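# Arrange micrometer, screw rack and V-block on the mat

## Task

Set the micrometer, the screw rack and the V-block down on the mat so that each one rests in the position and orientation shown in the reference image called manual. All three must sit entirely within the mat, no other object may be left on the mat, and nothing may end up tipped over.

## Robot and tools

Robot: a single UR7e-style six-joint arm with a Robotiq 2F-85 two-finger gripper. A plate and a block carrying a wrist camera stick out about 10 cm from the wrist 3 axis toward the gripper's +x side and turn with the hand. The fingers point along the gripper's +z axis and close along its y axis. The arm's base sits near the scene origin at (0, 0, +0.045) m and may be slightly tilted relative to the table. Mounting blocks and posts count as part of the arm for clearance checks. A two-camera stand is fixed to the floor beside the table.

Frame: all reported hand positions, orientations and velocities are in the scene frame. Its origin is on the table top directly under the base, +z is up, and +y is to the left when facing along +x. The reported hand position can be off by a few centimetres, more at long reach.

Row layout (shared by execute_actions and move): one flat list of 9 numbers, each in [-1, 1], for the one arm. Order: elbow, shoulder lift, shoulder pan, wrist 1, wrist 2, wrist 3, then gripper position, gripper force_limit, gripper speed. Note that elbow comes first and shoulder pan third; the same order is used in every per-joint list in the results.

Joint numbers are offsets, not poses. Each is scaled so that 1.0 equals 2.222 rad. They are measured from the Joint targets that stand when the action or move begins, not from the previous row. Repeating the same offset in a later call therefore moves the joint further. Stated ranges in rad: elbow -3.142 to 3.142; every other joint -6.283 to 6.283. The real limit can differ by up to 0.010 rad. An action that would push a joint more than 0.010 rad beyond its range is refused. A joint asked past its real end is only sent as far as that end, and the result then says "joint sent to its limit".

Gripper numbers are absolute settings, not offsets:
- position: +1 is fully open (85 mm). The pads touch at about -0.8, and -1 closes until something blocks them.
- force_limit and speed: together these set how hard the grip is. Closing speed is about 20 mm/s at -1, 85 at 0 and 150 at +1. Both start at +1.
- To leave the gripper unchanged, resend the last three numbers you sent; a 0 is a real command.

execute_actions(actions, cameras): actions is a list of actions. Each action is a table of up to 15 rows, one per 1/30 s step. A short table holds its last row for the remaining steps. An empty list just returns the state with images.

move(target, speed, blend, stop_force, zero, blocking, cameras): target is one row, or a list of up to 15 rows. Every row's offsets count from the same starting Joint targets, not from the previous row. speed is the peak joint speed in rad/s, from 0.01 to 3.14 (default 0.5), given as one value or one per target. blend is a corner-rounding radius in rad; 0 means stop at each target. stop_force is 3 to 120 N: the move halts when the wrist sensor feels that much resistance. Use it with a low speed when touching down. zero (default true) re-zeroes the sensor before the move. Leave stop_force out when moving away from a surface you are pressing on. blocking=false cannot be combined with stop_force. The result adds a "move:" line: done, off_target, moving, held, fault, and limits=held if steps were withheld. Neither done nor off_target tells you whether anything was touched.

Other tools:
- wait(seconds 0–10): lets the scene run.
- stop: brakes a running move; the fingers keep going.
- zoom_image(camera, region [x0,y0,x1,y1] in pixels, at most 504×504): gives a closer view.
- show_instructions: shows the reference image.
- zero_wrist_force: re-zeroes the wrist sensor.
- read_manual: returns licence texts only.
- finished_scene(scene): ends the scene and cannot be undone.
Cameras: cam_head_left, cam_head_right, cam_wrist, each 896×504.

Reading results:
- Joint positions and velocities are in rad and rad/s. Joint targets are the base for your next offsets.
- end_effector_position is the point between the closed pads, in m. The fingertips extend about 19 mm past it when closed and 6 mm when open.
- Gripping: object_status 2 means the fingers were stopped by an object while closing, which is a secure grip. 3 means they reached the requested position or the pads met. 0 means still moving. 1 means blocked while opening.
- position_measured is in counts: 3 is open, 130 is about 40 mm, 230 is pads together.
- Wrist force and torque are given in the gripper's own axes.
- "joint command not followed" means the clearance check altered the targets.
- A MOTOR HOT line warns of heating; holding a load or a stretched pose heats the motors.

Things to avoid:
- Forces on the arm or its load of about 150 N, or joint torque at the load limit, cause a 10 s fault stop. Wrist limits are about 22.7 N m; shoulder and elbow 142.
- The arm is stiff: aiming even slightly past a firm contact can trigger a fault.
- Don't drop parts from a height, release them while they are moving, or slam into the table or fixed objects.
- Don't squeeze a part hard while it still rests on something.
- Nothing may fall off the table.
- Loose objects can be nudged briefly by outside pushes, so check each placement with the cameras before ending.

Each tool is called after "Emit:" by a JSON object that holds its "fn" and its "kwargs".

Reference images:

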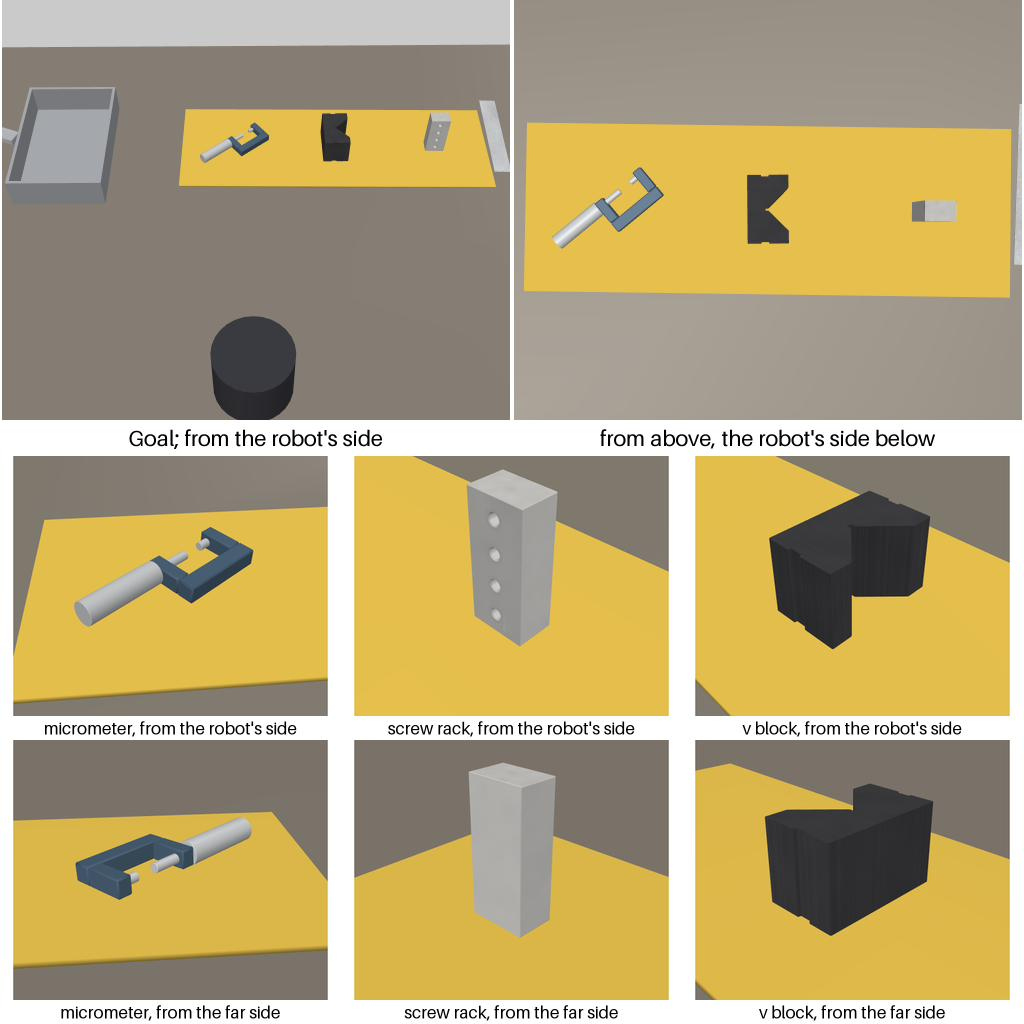

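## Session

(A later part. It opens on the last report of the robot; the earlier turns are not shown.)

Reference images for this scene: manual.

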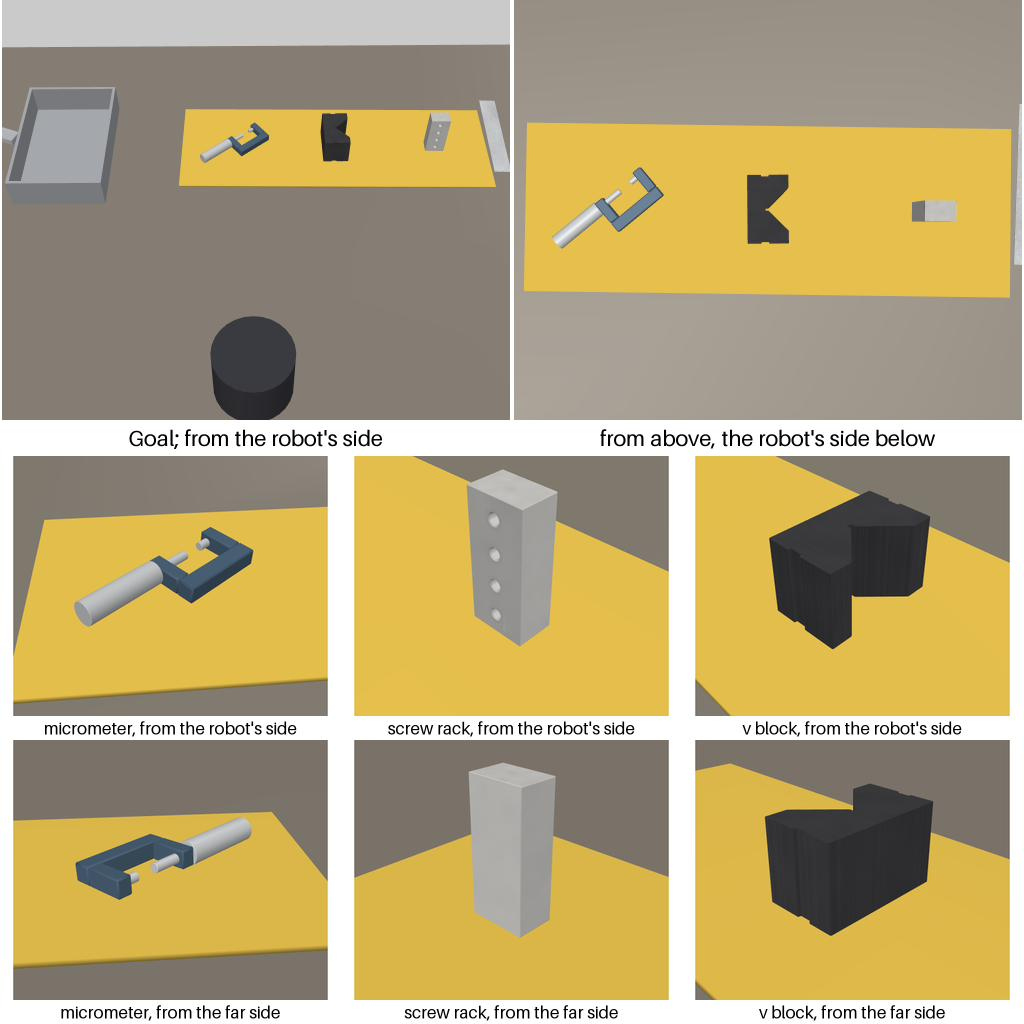

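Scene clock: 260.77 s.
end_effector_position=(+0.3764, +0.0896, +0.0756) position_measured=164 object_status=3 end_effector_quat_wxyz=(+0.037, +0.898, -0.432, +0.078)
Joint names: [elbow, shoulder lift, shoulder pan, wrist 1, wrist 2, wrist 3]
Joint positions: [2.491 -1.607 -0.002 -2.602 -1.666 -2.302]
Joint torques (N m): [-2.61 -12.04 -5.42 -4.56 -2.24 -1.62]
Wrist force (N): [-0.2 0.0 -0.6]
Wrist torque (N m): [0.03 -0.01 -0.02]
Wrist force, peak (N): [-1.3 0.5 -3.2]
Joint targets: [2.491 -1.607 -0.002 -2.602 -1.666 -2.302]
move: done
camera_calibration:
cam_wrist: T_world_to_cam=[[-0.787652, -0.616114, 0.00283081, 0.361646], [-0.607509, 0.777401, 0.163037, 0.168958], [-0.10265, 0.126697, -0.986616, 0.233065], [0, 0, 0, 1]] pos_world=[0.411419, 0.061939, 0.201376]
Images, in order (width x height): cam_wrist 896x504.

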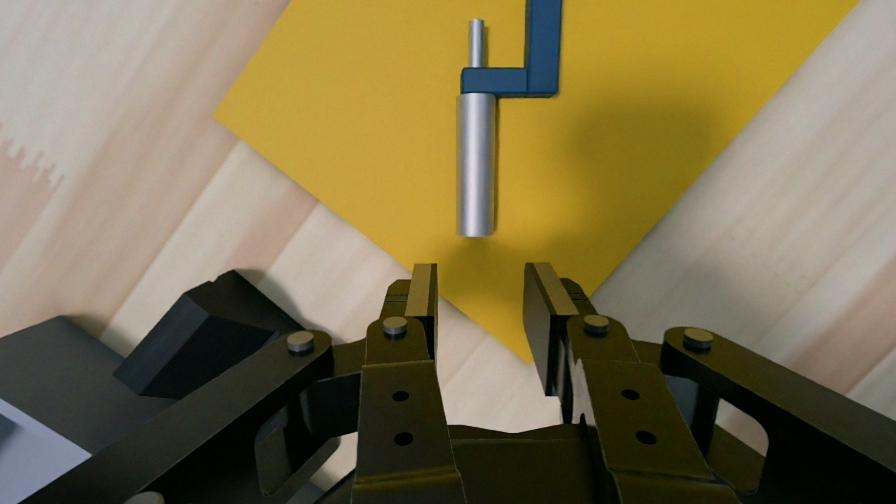

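Emit:
{"fn": "move", "kwargs": {"target": [[-0.0356, -0.0719, -0.0028, 0.1072, 0.0003, -0.0027, 1, -1, -0.5], [-0.0565, -0.0281, -0.1225, 0.2221, 0.1801, 0.7126, 1, -1, -0.5]], "speed": [0.3, 1.0], "blend": [0.05, 0]}}

Emit:
{"fn": "move", "kwargs": {"target": [[-0.0209, 0.0438, -0.1196, 0.1149, 0.1798, 0.7153, 1, -1, -0.5], [0.0027, 0.1300, -0.0745, -0.0313, 0.1984, 0.7704, 1, -1, -0.5]], "speed": [1.0, 0.3], "blend": [0.05, 0], "cameras": ["cam_wrist", "cam_head_right"]}}

Scene clock: 271.43 s.
end_effector_position=(+0.3721, +0.0988, +0.1061) position_measured=3 object_status=3 end_effector_quat_wxyz=(-0.011, -0.177, +0.971, +0.158)
Joint names: [elbow, shoulder lift, shoulder pan, wrist 1, wrist 2, wrist 3]
Joint positions: [2.365 -1.669 -0.274 -2.109 -1.266 -0.719]
Joint torques (N m): [-14.29 -26.55 11.99 -5.39 -1.72 2.04]
Wrist force (N): [-0.3 0.2 -0.4]
Wrist torque (N m): [0.11 0.11 -0.02]
Wrist force, peak (N): [0.1 -0.4 -1.6]
Joint targets: [2.365 -1.669 -0.274 -2.109 -1.266 -0.718]
move: done

Scene clock: 274.70 s.
end_effector_position=(+0.4259, +0.1221, +0.0666) position_measured=3 object_status=3 end_effector_quat_wxyz=(-0.260, +0.679, +0.627, +0.281)
Joint names: [elbow, shoulder lift, shoulder pan, wrist 1, wrist 2, wrist 3]
Joint positions: [2.371 -1.38 -0.44 -2.178 -0.825 0.993]
Joint torques (N m): [-27.09 -29.46 -11.83 -2.18 -1.47 -1.11]
Wrist force (N): [-1.0 0.2 -0.3]
Wrist torque (N m): [-0.03 -0.06 0.03]
Wrist force, peak (N): [-2.0 -0.1 -1.3]
Joint targets: [2.371 -1.380 -0.440 -2.178 -0.825 0.993]
move: done
camera_calibration:
cam_wrist: T_world_to_cam=[[0.996061, -0.0886031, -0.0035991, -0.402954], [-0.0813805, -0.897237, -0.433985, 0.195378], [0.0352232, 0.432569, -0.900913, 0.123393], [0, 0, 0, 1]] pos_world=[0.412921, 0.0862212, 0.194507]
Images, in order (width x height): cam_head_right 896x504, cam_wrist 896x504.

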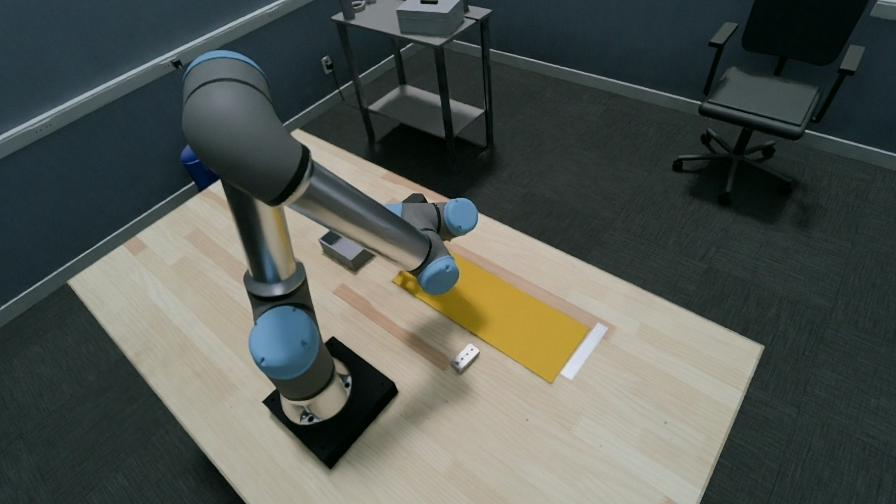

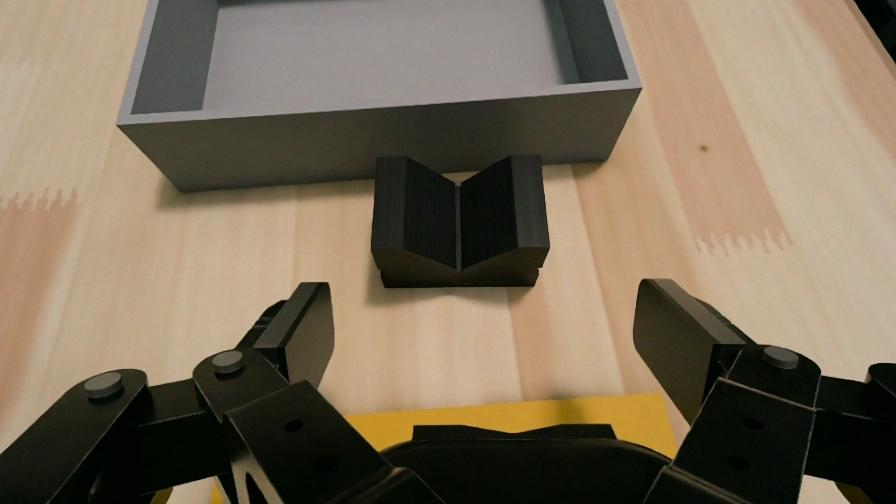

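Emit:
{"fn": "move", "kwargs": {"target": [[0.0158, 0.0220, 0.0240, -0.0590, 0.0084, 0.0307, 1, -1, -0.5], [0.0232, 0.0639, 0.0529, -0.1351, 0.0171, 0.0692, 1, -1, -0.5]], "speed": [0.2, 0.08], "blend": [0.02, 0], "stop_force": 5, "cameras": ["cam_wrist"]}}

Scene clock: 282.07 s.
end_effector_position=(+0.4244, +0.1705, +0.0243) position_measured=3 object_status=3 end_effector_quat_wxyz=(-0.260, +0.679, +0.627, +0.281)
Joint names: [elbow, shoulder lift, shoulder pan, wrist 1, wrist 2, wrist 3]
Joint positions: [2.423 -1.238 -0.322 -2.478 -0.787 1.147]
Joint torques (N m): [-21.64 -37.76 -13.24 0.6 -1.39 -1.61]
Wrist force (N): [-1.4 0.0 -0.7]
Wrist torque (N m): [-0.11 -0.02 0.04]
Wrist force, peak (N): [-2.0 -0.2 -0.9]
Joint targets: [2.423 -1.238 -0.322 -2.478 -0.787 1.147]
move: done
camera_calibration:
cam_wrist: T_world_to_cam=[[0.996081, -0.088378, -0.00336143, -0.397389], [-0.0810825, -0.897356, -0.433794, 0.220279], [0.0353215, 0.432367, -0.901006, 0.0643579], [0, 0, 0, 1]] pos_world=[0.411419, 0.134722, 0.152207]
Images, in order (width x height): cam_wrist 896x504.

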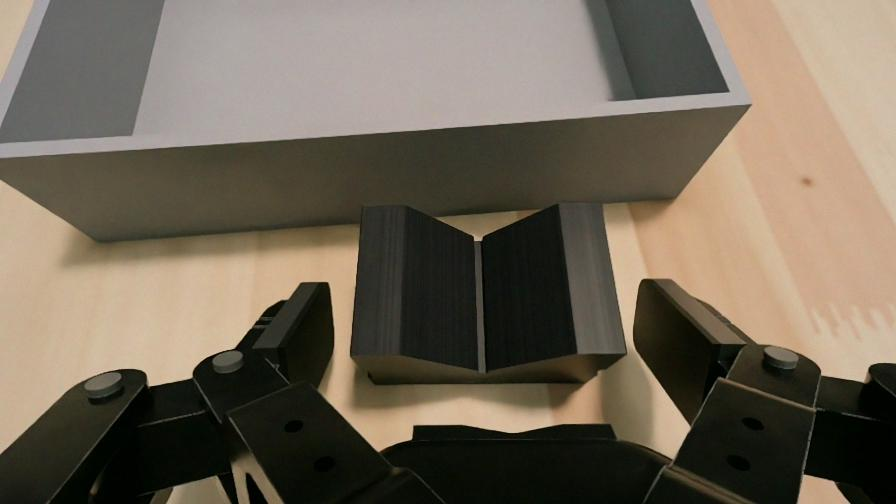

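Emit:
{"fn": "move", "kwargs": {"target": [0, 0, 0, 0, 0, 0, -1, -0.6, -1], "speed": 0.1, "cameras": ["cam_wrist"]}}

Scene clock: 284.17 s.
end_effector_position=(+0.4245, +0.1705, +0.0244) position_measured=67 object_status=2 end_effector_quat_wxyz=(-0.260, +0.679, +0.627, +0.281)
Joint names: [elbow, shoulder lift, shoulder pan, wrist 1, wrist 2, wrist 3]
Joint positions: [2.423 -1.238 -0.322 -2.478 -0.787 1.147]
Joint torques (N m): [-20.44 -32.58 -11.31 0.23 -1.17 -1.5]
Wrist force (N): [4.2 -2.4 -7.5]
Wrist torque (N m): [-0.34 -0.13 -0.11]
Wrist force, peak (N): [4.5 -2.4 -7.9]
Joint targets: [2.423 -1.238 -0.322 -2.478 -0.787 1.147]
move: done
camera_calibration:
cam_wrist: T_world_to_cam=[[0.996078, -0.0884239, -0.00326347, -0.397396], [-0.0810844, -0.897392, -0.433721, 0.220317], [0.0354227, 0.432284, -0.901042, 0.0644227], [0, 0, 0, 1]] pos_world=[0.411419, 0.134722, 0.152306]
Images, in order (width x height): cam_wrist 896x504.

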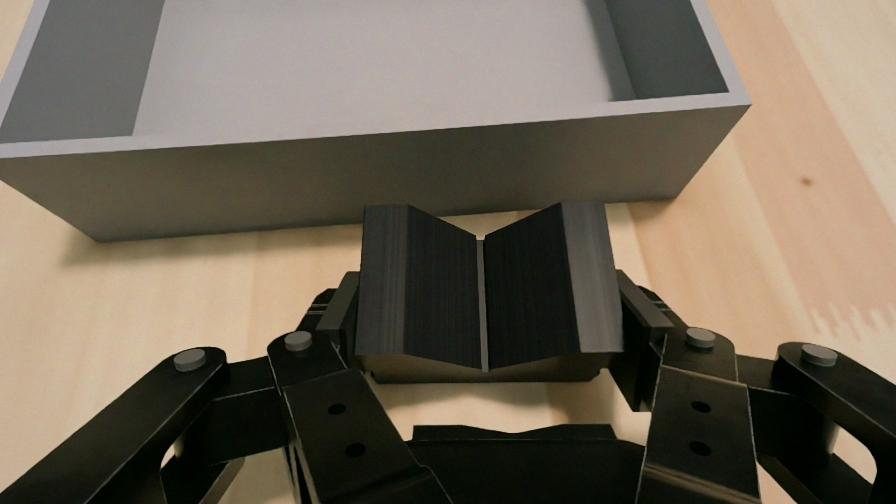

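Emit:
{"fn": "move", "kwargs": {"target": [-0.0258, -0.1194, -0.0104, 0.1545, -0.0029, -0.0138, -1, -0.6, -1], "speed": 0.15, "cameras": ["cam_wrist"]}}

Scene clock: 291.27 s.
end_effector_position=(+0.4243, +0.1650, +0.1106) position_measured=67 object_status=2 end_effector_quat_wxyz=(-0.260, +0.679, +0.627, +0.281)
Joint names: [elbow, shoulder lift, shoulder pan, wrist 1, wrist 2, wrist 3]
Joint positions: [2.365 -1.504 -0.345 -2.135 -0.794 1.116]
Joint torques (N m): [-6.07 -8.65 -3.23 -5.4 -0.46 0.49]
Wrist force (N): [-2.2 0.1 1.0]
Wrist torque (N m): [-0.03 -0.03 0.12]
Wrist force, peak (N): [4.7 -2.4 -7.9]
Joint targets: [2.365 -1.504 -0.345 -2.135 -0.794 1.116]
move: done
camera_calibration:
cam_wrist: T_world_to_cam=[[0.996059, -0.0886699, -0.00200784, -0.397449], [-0.0807793, -0.897609, -0.433328, 0.252635], [0.0366209, 0.431782, -0.901234, 0.144057], [0, 0, 0, 1]] pos_world=[0.411015, 0.129324, 0.238505]
Images, in order (width x height): cam_wrist 896x504.

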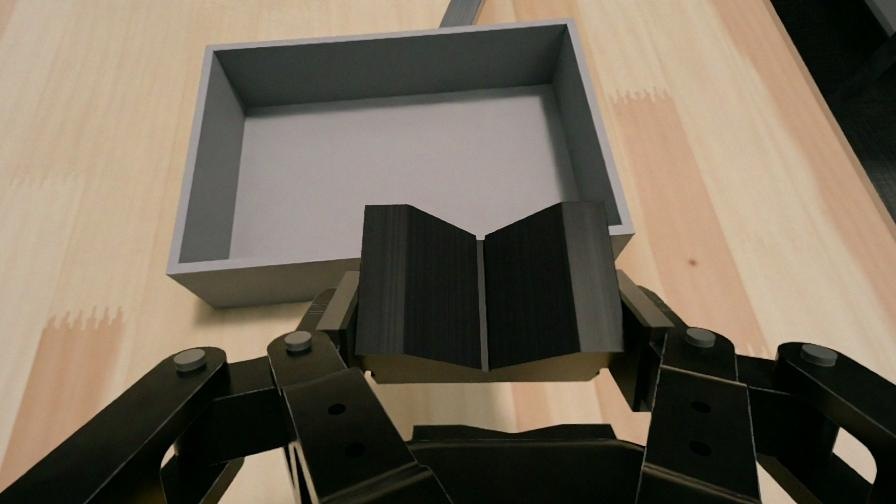

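Emit:
{"fn": "wait", "kwargs": {"seconds": 0}}

Scene clock: 294.40 s.
end_effector_position=(+0.4241, +0.1651, +0.1105) position_measured=67 object_status=2 end_effector_quat_wxyz=(-0.260, +0.679, +0.627, +0.281)
Joint names: [elbow, shoulder lift, shoulder pan, wrist 1, wrist 2, wrist 3]
Joint positions: [2.365 -1.504 -0.345 -2.135 -0.794 1.116]
Joint torques (N m): [-4.14 -8.13 8.95 -0.03 3.96 2.01]
Wrist force (N): [-2.1 0.2 0.8]
Wrist torque (N m): [0.00 -0.06 0.12]
Wrist force, peak (N): [-2.7 0.1 0.8]
Joint targets: [2.365 -1.504 -0.345 -2.135 -0.794 1.116]
Tool commands: gripper/position=-1.0 gripper/force_limit=-0.6 gripper/speed=-1.0

Emit:
{"fn": "move", "kwargs": {"target": [[-0.0829, 0.0555, -0.1232, 0.1171, -0.0668, 0.5601, -1, -0.6, -1]], "speed": [0.9]}}

Scene clock: 297.00 s.
end_effector_position=(+0.4468, +0.0115, +0.0982) position_measured=67 object_status=2 end_effector_quat_wxyz=(-0.364, +0.931, -0.032, +0.009) end_effector_velocity=(+0.000, +0.000, +0.000) end_effector_angular_velocity=(+0.000, +0.002, -0.004)
Joint names: [elbow, shoulder lift, shoulder pan, wrist 1, wrist 2, wrist 3]
Joint positions: [2.181 -1.38 -0.619 -1.875 -0.942 2.361]
Joint velocities: [0 -0.001 0.001 -0.001 0.001 0.006]
Joint torques (N m): [-4.4 -39.62 10.81 -4.43 3.94 2.03]
Wrist force (N): [-0.2 1.2 0.1]
Wrist torque (N m): [-0.24 0.00 -0.04]
Wrist force, peak (N): [-2.6 -0.1 0.7]
Joint targets: [2.181 -1.380 -0.619 -1.875 -0.942 2.361]
move: done

Emit:
{"fn": "move", "kwargs": {"target": [[-0.08326, 0.05522, -0.12309, 0.11692, -0.06706, 0.5599, -1, -0.6, -1], [-0.06611, 0.09761, -0.12102, 0.05653, -0.06571, 0.56175, -1, -0.6, -1]], "speed": [0.9, 0.3], "cameras": ["all"]}}

Scene clock: 300.40 s.
end_effector_position=(+0.4120, -0.1356, +0.0499) position_measured=67 object_status=2 end_effector_quat_wxyz=(-0.275, +0.644, -0.662, -0.268)
Joint names: [elbow, shoulder lift, shoulder pan, wrist 1, wrist 2, wrist 3]
Joint positions: [2.034 -1.163 -0.888 -1.749 -1.088 3.609]
Joint torques (N m): [-27.56 -36.64 0.49 -0.51 2.02 -0.07]
Wrist force (N): [1.8 0.4 -1.3]
Wrist torque (N m): [-0.02 0.11 -0.04]
Wrist force, peak (N): [2.7 1.0 -2.1]
Joint targets: [2.034 -1.163 -0.888 -1.749 -1.088 3.609]
move: done
camera_calibration:
cam_wrist: T_world_to_cam=[[-0.999476, 0.0305089, 0.0107891, 0.425631], [0.0228893, 0.430825, 0.902145, 0.0262465], [0.0228752, 0.90192, -0.431297, 0.265685], [0, 0, 0, 1]] pos_world=[0.41873, -0.26392, 0.086319]

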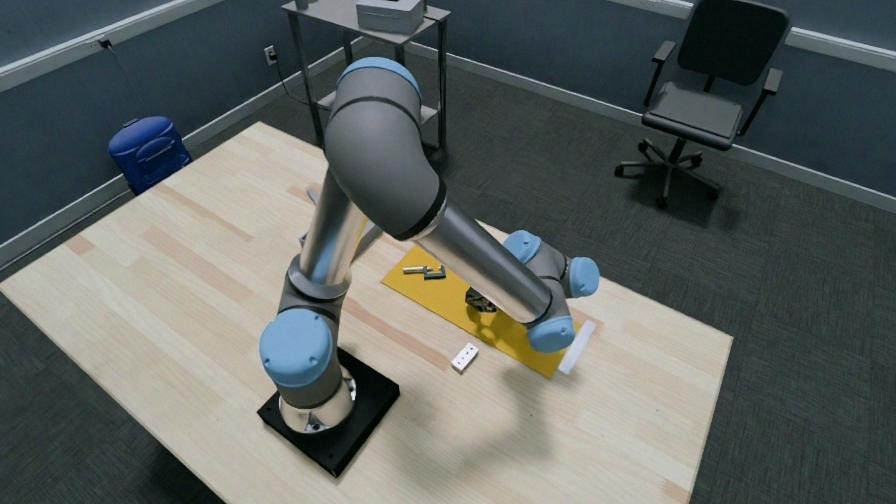

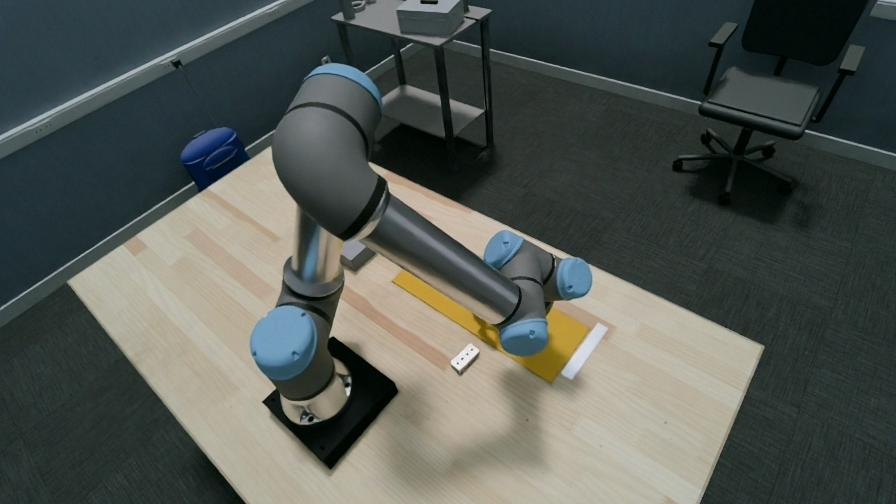

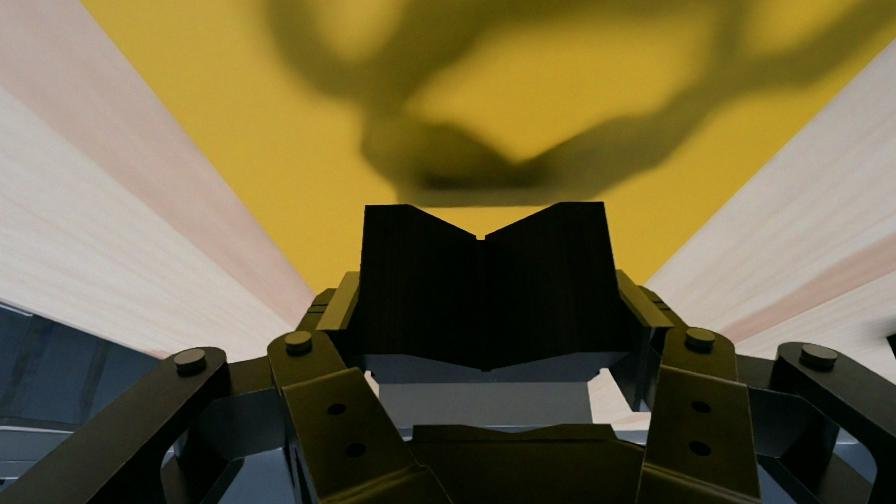

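Emit:
{"fn": "move", "kwargs": {"target": [[0.0026, 0.0101, 0.00045, -0.0130, 0.00027, 0.0004, -1, -0.6, -1], [0.00522, 0.02052, 0.0009, -0.02615, 0.00054, 0.00077, -1, -0.6, -1]], "speed": [0.06, 0.02], "stop_force": 3.5, "cameras": ["cam_wrist"]}}

Scene clock: 304.67 s.
end_effector_position=(+0.4121, -0.1358, +0.0312) position_measured=67 object_status=2 end_effector_quat_wxyz=(-0.275, +0.644, -0.662, -0.268)
Joint names: [elbow, shoulder lift, shoulder pan, wrist 1, wrist 2, wrist 3]
Joint positions: [2.044 -1.125 -0.886 -1.799 -1.087 3.611]
Joint torques (N m): [-27.72 -45.93 5.08 1.27 -2.03 0.56]
Wrist force (N): [-0.3 1.1 -3.3]
Wrist torque (N m): [0.02 0.10 -0.08]
Wrist force, peak (N): [-10.7 3.5 -15.9]
Joint targets: [2.044 -1.125 -0.886 -1.799 -1.087 3.611]
move: contact; path passed 1 of 2 targets
camera_calibration:
cam_wrist: T_world_to_cam=[[-0.999479, 0.030517, 0.0105559, 0.425855], [0.0226917, 0.431195, 0.901974, 0.0433506], [0.0229739, 0.901743, -0.431662, 0.257648], [0, 0, 0, 1]] pos_world=[0.41873, -0.264021, 0.0676206]
Images, in order (width x height): cam_wrist 896x504.

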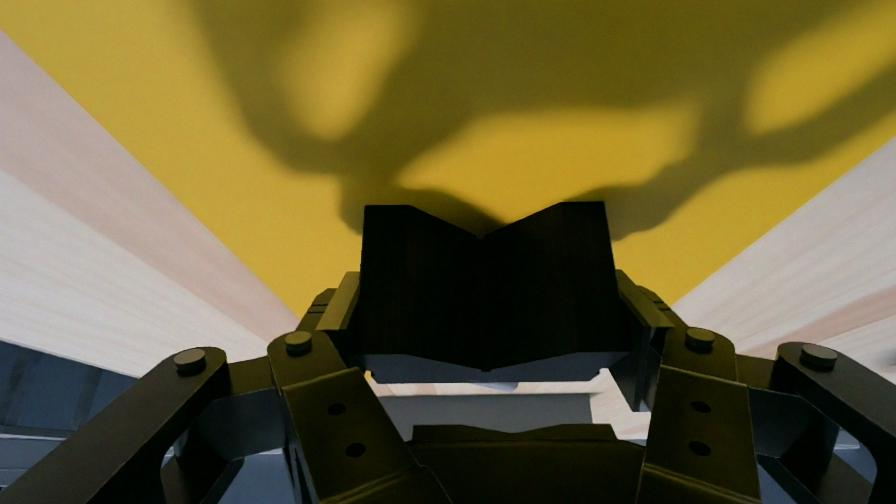

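Emit:
{"fn": "move", "kwargs": {"target": [[0, 0, 0, 0, 0, 0, 1, -0.6, -1], [-0.0492, -0.0143, -0.02345, 0.07385, -0.01526, -0.02124, 1, -0.6, -1]], "speed": [0.1, 0.12], "cameras": ["all"]}}

Scene clock: 312.00 s.
end_effector_position=(+0.4109, -0.1780, +0.0735) position_measured=3 object_status=3 end_effector_quat_wxyz=(-0.275, +0.644, -0.661, -0.269)
Joint names: [elbow, shoulder lift, shoulder pan, wrist 1, wrist 2, wrist 3]
Joint positions: [1.935 -1.157 -0.939 -1.635 -1.121 3.563]
Joint torques (N m): [-4.72 -24.51 10.05 -3.61 2.65 1.84]
Wrist force (N): [1.0 0.7 -2.2]
Wrist torque (N m): [0.03 0.13 0.02]
Wrist force, peak (N): [-0.6 0.9 -3.9]
Joint targets: [1.935 -1.156 -0.938 -1.635 -1.121 3.563]
move: done
camera_calibration:
cam_wrist: T_world_to_cam=[[-0.999541, 0.0284916, 0.0103376, 0.425237], [0.0215815, 0.42957, 0.902776, 0.0234764], [0.0212808, 0.902584, -0.429988, 0.314669], [0, 0, 0, 1]] pos_world=[0.417838, -0.306216, 0.109714]

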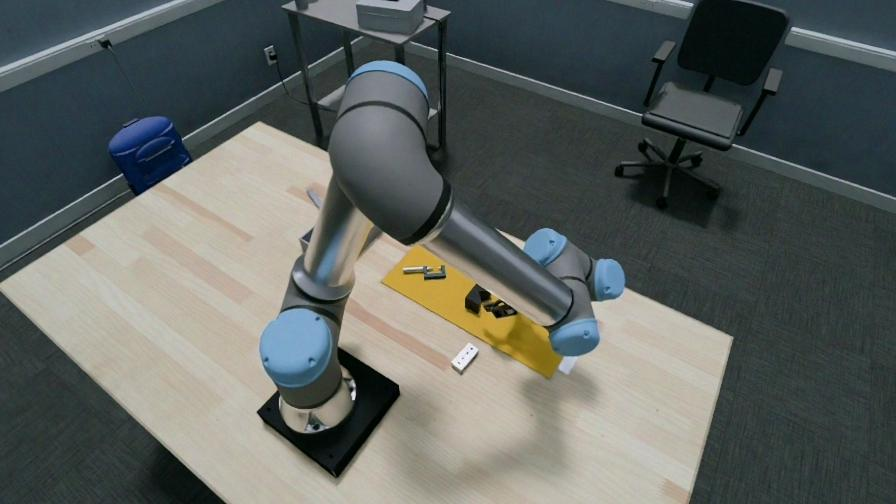

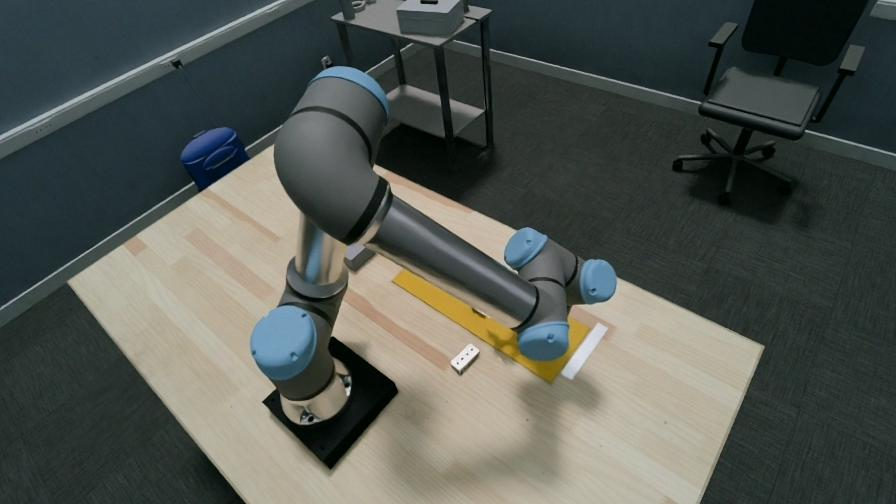

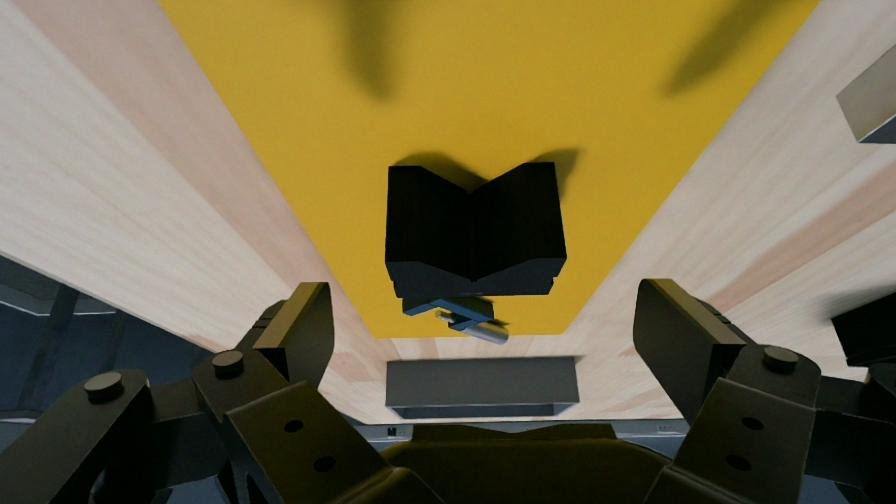

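Emit:
{"fn": "move", "kwargs": {"target": [[0, -0.1575, 0, 0.1575, 0, 0, 0.11, -0.6, 0], [-0.0176, -0.15828, 0.15036, 0.16863, -0.34761, 0.96175, 0.11, -0.6, 0]], "speed": [0.5, 1.0], "blend": [0.12, 0]}}

Emit:
{"fn": "zoom_image", "kwargs": {"camera": "cam_head_left", "region": [420, 310, 520, 390]}}

Emit:
{"fn": "zoom_image", "kwargs": {"camera": "cam_head_right", "region": [420, 310, 520, 390]}}

Scene clock: 332.63 s.
end_effector_position=(+0.2828, -0.1420, +0.2284) position_measured=115 object_status=3 end_effector_quat_wxyz=(-0.378, -0.013, +0.924, +0.059)
Joint names: [elbow, shoulder lift, shoulder pan, wrist 1, wrist 2, wrist 3]
Joint positions: [1.896 -1.508 -0.604 -1.26 -1.893 5.7]
Joint torques (N m): [-22.8 -35.77 -12.75 0.34 0.83 2.06]
Wrist force (N): [-1.3 -0.3 -0.7]
Wrist torque (N m): [-0.07 -0.07 0.07]
Wrist force, peak (N): [3.5 0.1 -0.5]
Joint targets: [1.896 -1.508 -0.604 -1.260 -1.893 5.700]
move: done

Scaled by 5.040 from the camera's 896x504 image, which has a finer 1280x720 frame.
This view is cut from an older image: the scene may have changed since it was taken.

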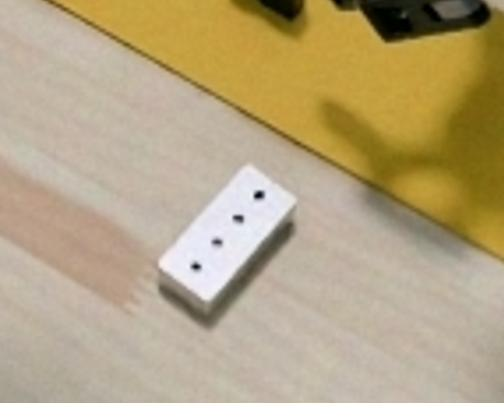

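Scaled by 5.040 from the camera's 896x504 image, which has a finer 1280x720 frame.
This view is cut from an older image: the scene may have changed since it was taken.

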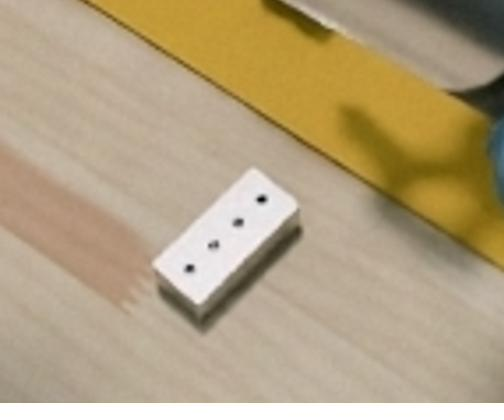

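Emit:
{"fn": "move", "kwargs": {"target": [[0, 0.15765, 0, -0.15765, 0, 0.07561, 0.11, -0.6, 0]], "speed": [0.5], "cameras": ["all"]}}

Scene clock: 335.87 s.
end_effector_position=(+0.3339, -0.1902, +0.0777) position_measured=115 object_status=3 end_effector_quat_wxyz=(-0.382, +0.064, +0.922, +0.027)
Joint names: [elbow, shoulder lift, shoulder pan, wrist 1, wrist 2, wrist 3]
Joint positions: [1.896 -1.158 -0.604 -1.61 -1.893 5.868]
Joint torques (N m): [-8.06 -22.89 -10.88 -2.54 -3 -0.02]
Wrist force (N): [-1.5 0.0 -0.2]
Wrist torque (N m): [-0.04 0.02 -0.01]
Wrist force, peak (N): [-3.8 -0.4 1.3]
Joint targets: [1.896 -1.158 -0.604 -1.610 -1.893 5.868]
move: done
camera_calibration:
cam_wrist: T_world_to_cam=[[0.148185, 0.988958, -0.00186743, 0.148942], [0.891082, -0.134338, -0.433505, -0.267053], [-0.428969, 0.0625747, -0.901149, 0.356318], [0, 0, 0, 1]] pos_world=[0.368745, -0.205469, 0.205605]

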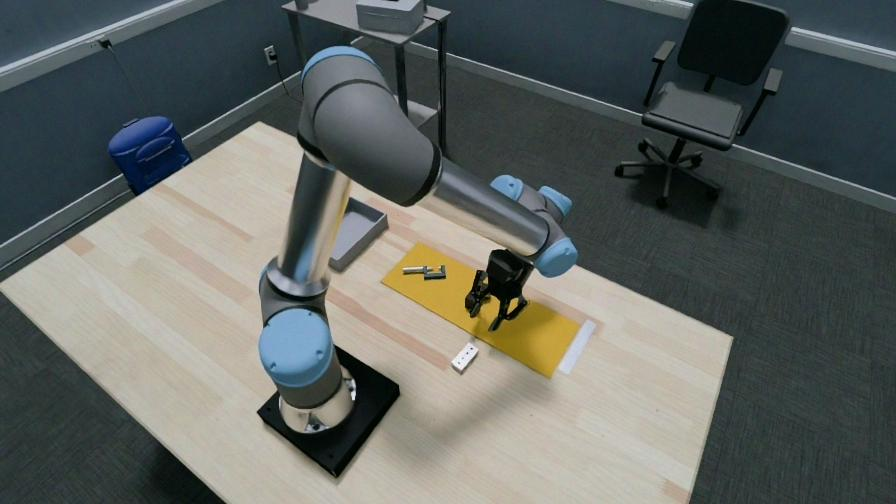

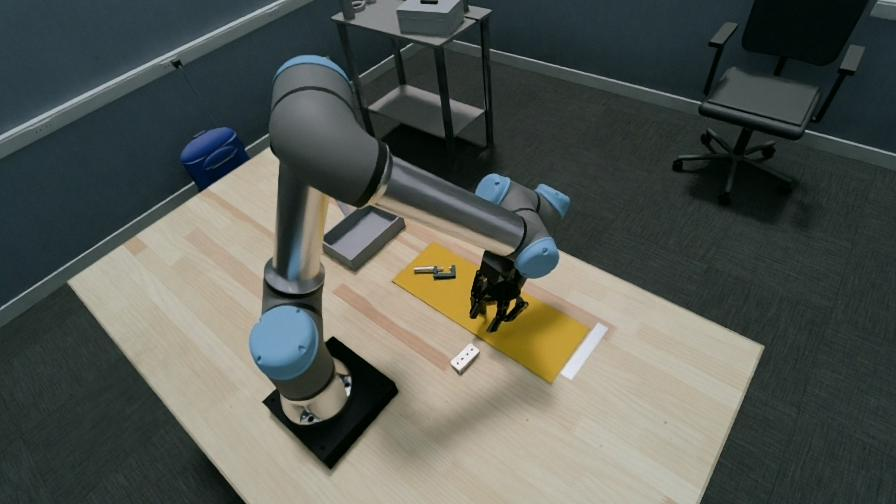

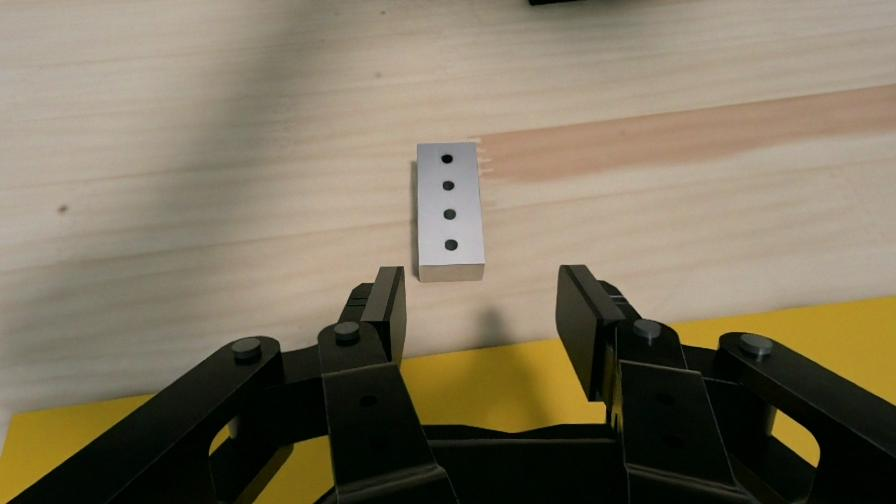

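Emit:
{"fn": "move", "kwargs": {"target": [[0.00927, 0.00176, -0.00405, -0.0158, -0.0104, -0.01287, 0.11, -0.6, 0], [0.05892, 0.00655, -0.01796, -0.07432, -0.01918, -0.02438, 0.11, -0.6, 0], [0.07547, 0.00815, -0.02259, -0.09383, -0.0221, -0.02822, 0.11, -0.6, 0]], "speed": [0.2, 0.1, 0.04], "stop_force": 4, "cameras": ["cam_wrist"]}}

Scene clock: 344.43 s.
end_effector_position=(+0.2854, -0.1924, +0.0285) position_measured=115 object_status=3 end_effector_quat_wxyz=(-0.382, +0.052, +0.922, +0.022)
Joint names: [elbow, shoulder lift, shoulder pan, wrist 1, wrist 2, wrist 3]
Joint positions: [2.063 -1.14 -0.654 -1.819 -1.942 5.806]
Joint torques (N m): [-25.68 -31.87 6.86 1.66 1.27 1.88]
Wrist force (N): [-1.3 -0.2 -0.3]
Wrist torque (N m): [-0.13 -0.04 0.12]
Wrist force, peak (N): [-1.9 0.1 -0.5]
Joint targets: [2.063 -1.140 -0.654 -1.819 -1.942 5.806]
move: done
camera_calibration:
cam_wrist: T_world_to_cam=[[0.121944, 0.992534, -0.00235628, 0.166442], [0.894269, -0.1109, -0.433571, -0.241867], [-0.430596, 0.0507644, -0.901116, 0.289508], [0, 0, 0, 1]] pos_world=[0.320658, -0.206719, 0.156406]
Images, in order (width x height): cam_wrist 896x504.

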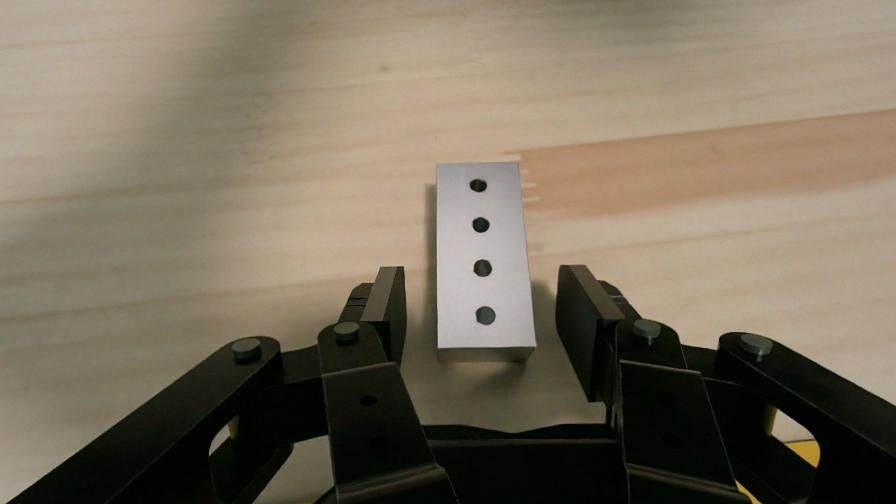

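Emit:
{"fn": "move", "kwargs": {"target": [[0, 0, 0, 0, 0, 0, -1, -0.6, -1], [-0.02516, -0.07007, -0.00351, 0.09478, -0.00216, -0.00324, -1, -0.6, -1]], "speed": [0.1, 0.15], "cameras": ["cam_wrist"]}}

Scene clock: 355.27 s.
end_effector_position=(+0.2852, -0.1923, +0.1085) position_measured=160 object_status=2 end_effector_quat_wxyz=(-0.383, +0.052, +0.922, +0.022)
Joint names: [elbow, shoulder lift, shoulder pan, wrist 1, wrist 2, wrist 3]
Joint positions: [2.007 -1.295 -0.662 -1.608 -1.947 5.798]
Joint torques (N m): [-7.2 -17.1 -8.88 -3.24 -3.05 -1.05]
Wrist force (N): [-3.4 -0.3 1.2]
Wrist torque (N m): [-0.10 -0.06 0.09]
Wrist force, peak (N): [1.8 3.5 -8.4]
Joint targets: [2.008 -1.295 -0.662 -1.608 -1.947 5.799]
move: done
camera_calibration:
cam_wrist: T_world_to_cam=[[0.121607, 0.992577, -0.00127398, 0.166607], [0.89407, -0.110096, -0.434186, -0.20673], [-0.431103, 0.0516611, -0.900822, 0.361839], [0, 0, 0, 1]] pos_world=[0.32056, -0.206824, 0.236406]
Images, in order (width x height): cam_wrist 896x504.

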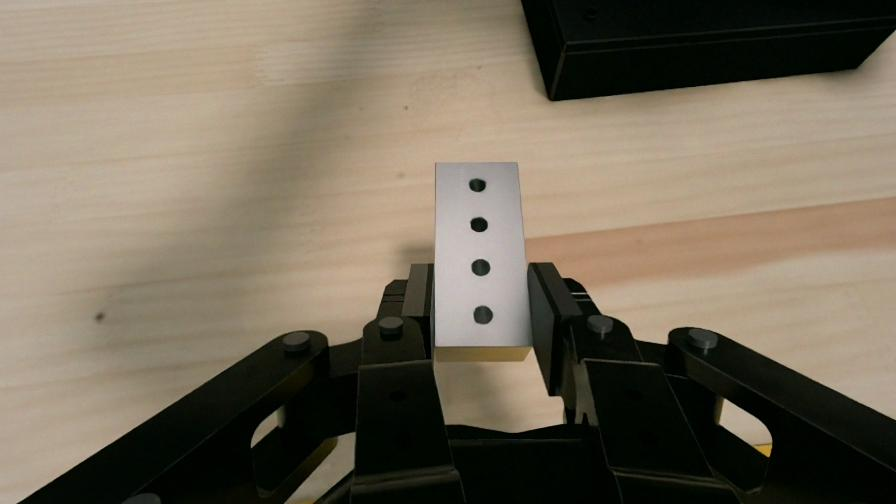

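Emit:
{"fn": "move", "kwargs": {"target": [[0.1023, -0.13875, -0.12129, -0.26346, 0.18987, -0.19424, -1, -0.6, -1], [0.2284, -0.0703, -0.28528, -0.56359, 0.52633, -0.32808, -1, -0.6, -1]], "speed": [0.6, 0.6], "blend": [0.1, 0], "cameras": ["all"]}}

Scene clock: 358.93 s.
end_effector_position=(+0.3947, -0.2970, +0.1300) position_measured=160 object_status=2 end_effector_quat_wxyz=(+0.382, +0.013, +0.924, -0.005)
Joint names: [elbow, shoulder lift, shoulder pan, wrist 1, wrist 2, wrist 3]
Joint positions: [2.515 -1.451 -1.296 -2.86 -0.778 5.07]
Joint torques (N m): [-24.27 -31.37 1.09 -6.01 4.52 0.03]
Wrist force (N): [3.0 0.4 -0.2]
Wrist torque (N m): [0.00 0.08 0.08]
Wrist force, peak (N): [-3.9 0.3 1.6]
Joint targets: [2.515 -1.452 -1.296 -2.860 -0.778 5.070]
move: done
camera_calibration:
cam_wrist: T_world_to_cam=[[0.0295346, 0.999518, 0.00951609, 0.294229], [0.433548, -0.0213878, 0.900876, -0.272365], [0.900646, -0.0224813, -0.433971, -0.174521], [0, 0, 0, 1]] pos_world=[0.266575, -0.303836, 0.166831]

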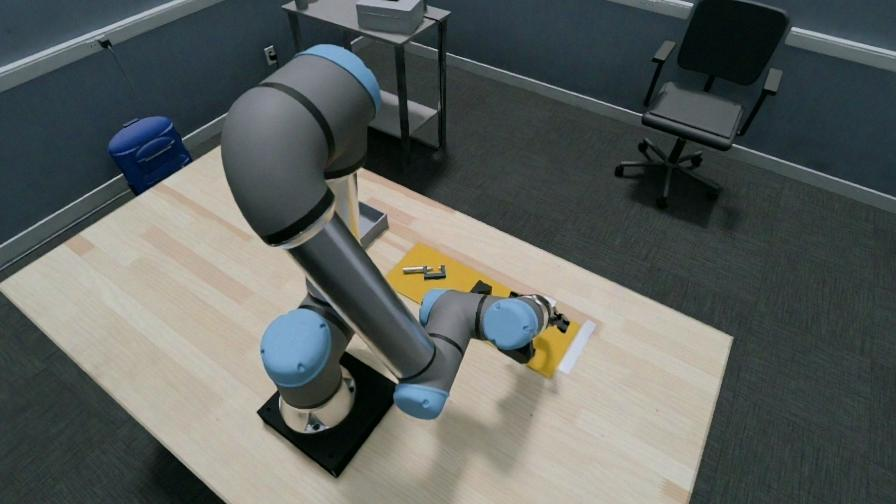

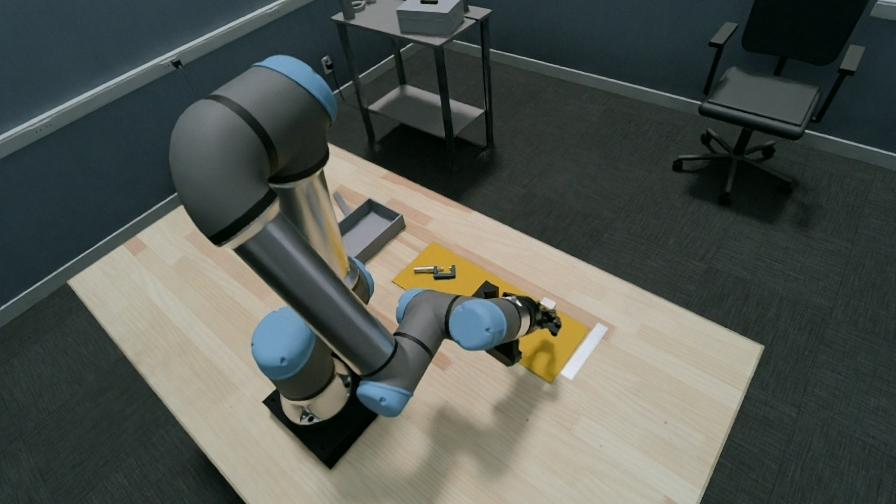

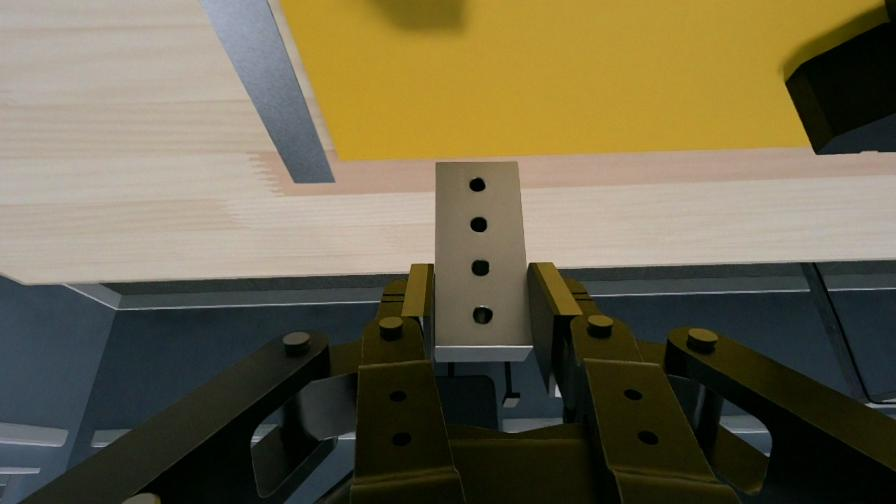

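Emit:
{"fn": "move", "kwargs": {"target": [[0.01418, 0.09545, 0.00293, -0.11202, -0.00045, 0.00387, -1, -0.6, -1]], "speed": [0.3]}}

Emit:
{"fn": "move", "kwargs": {"target": [[0.00135, 0.0316, 0.0009, -0.03384, -0.00023, 0.0014, -1, -0.6, -1]], "speed": [0.03], "stop_force": 3.5, "cameras": ["cam_wrist"]}}

Scene clock: 362.23 s.
end_effector_position=(+0.3948, -0.2965, +0.0747) position_measured=160 object_status=2 end_effector_quat_wxyz=(+0.382, +0.012, +0.924, -0.005)
Joint names: [elbow, shoulder lift, shoulder pan, wrist 1, wrist 2, wrist 3]
Joint positions: [2.547 -1.239 -1.29 -3.109 -0.779 5.078]
Joint torques (N m): [-21.79 -22.35 2.06 -3.45 -0.32 -0.14]
Wrist force (N): [2.8 0.2 -0.5]
Wrist torque (N m): [-0.06 0.11 -0.07]
Wrist force, peak (N): [3.9 0.7 0.0]
Joint targets: [2.547 -1.239 -1.290 -3.109 -0.779 5.078]
move: done

Scene clock: 364.53 s.
end_effector_position=(+0.3948, -0.2967, +0.0644) position_measured=160 object_status=2 end_effector_quat_wxyz=(+0.382, +0.012, +0.924, -0.005)
Joint names: [elbow, shoulder lift, shoulder pan, wrist 1, wrist 2, wrist 3]
Joint positions: [2.548 -1.197 -1.288 -3.155 -0.779 5.08]
Joint torques (N m): [-3.47 -36.18 4.88 -0.32 -0.87 -0.21]
Wrist force (N): [1.1 0.5 -2.7]
Wrist torque (N m): [-0.01 0.11 -0.07]
Wrist force, peak (N): [-3.3 2.0 -8.3]
Joint targets: [2.548 -1.197 -1.288 -3.155 -0.779 5.080]
move: contact; the wrist 1 is farthest, 0.029 rad from its target
camera_calibration:
cam_wrist: T_world_to_cam=[[0.0291571, 0.999523, 0.0101517, 0.294589], [0.433024, -0.021784, 0.901119, -0.213218], [0.900911, -0.0218781, -0.433452, -0.203058], [0, 0, 0, 1]] pos_world=[0.266676, -0.303536, 0.101128]
Images, in order (width x height): cam_wrist 896x504.

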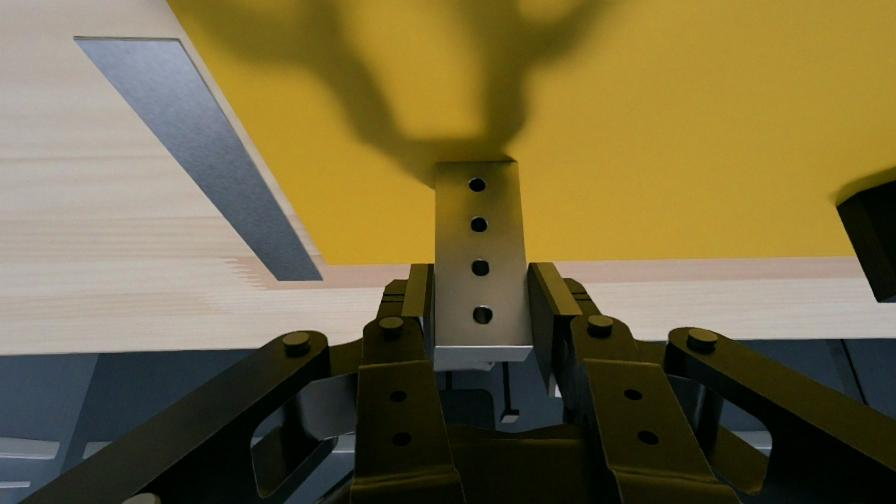

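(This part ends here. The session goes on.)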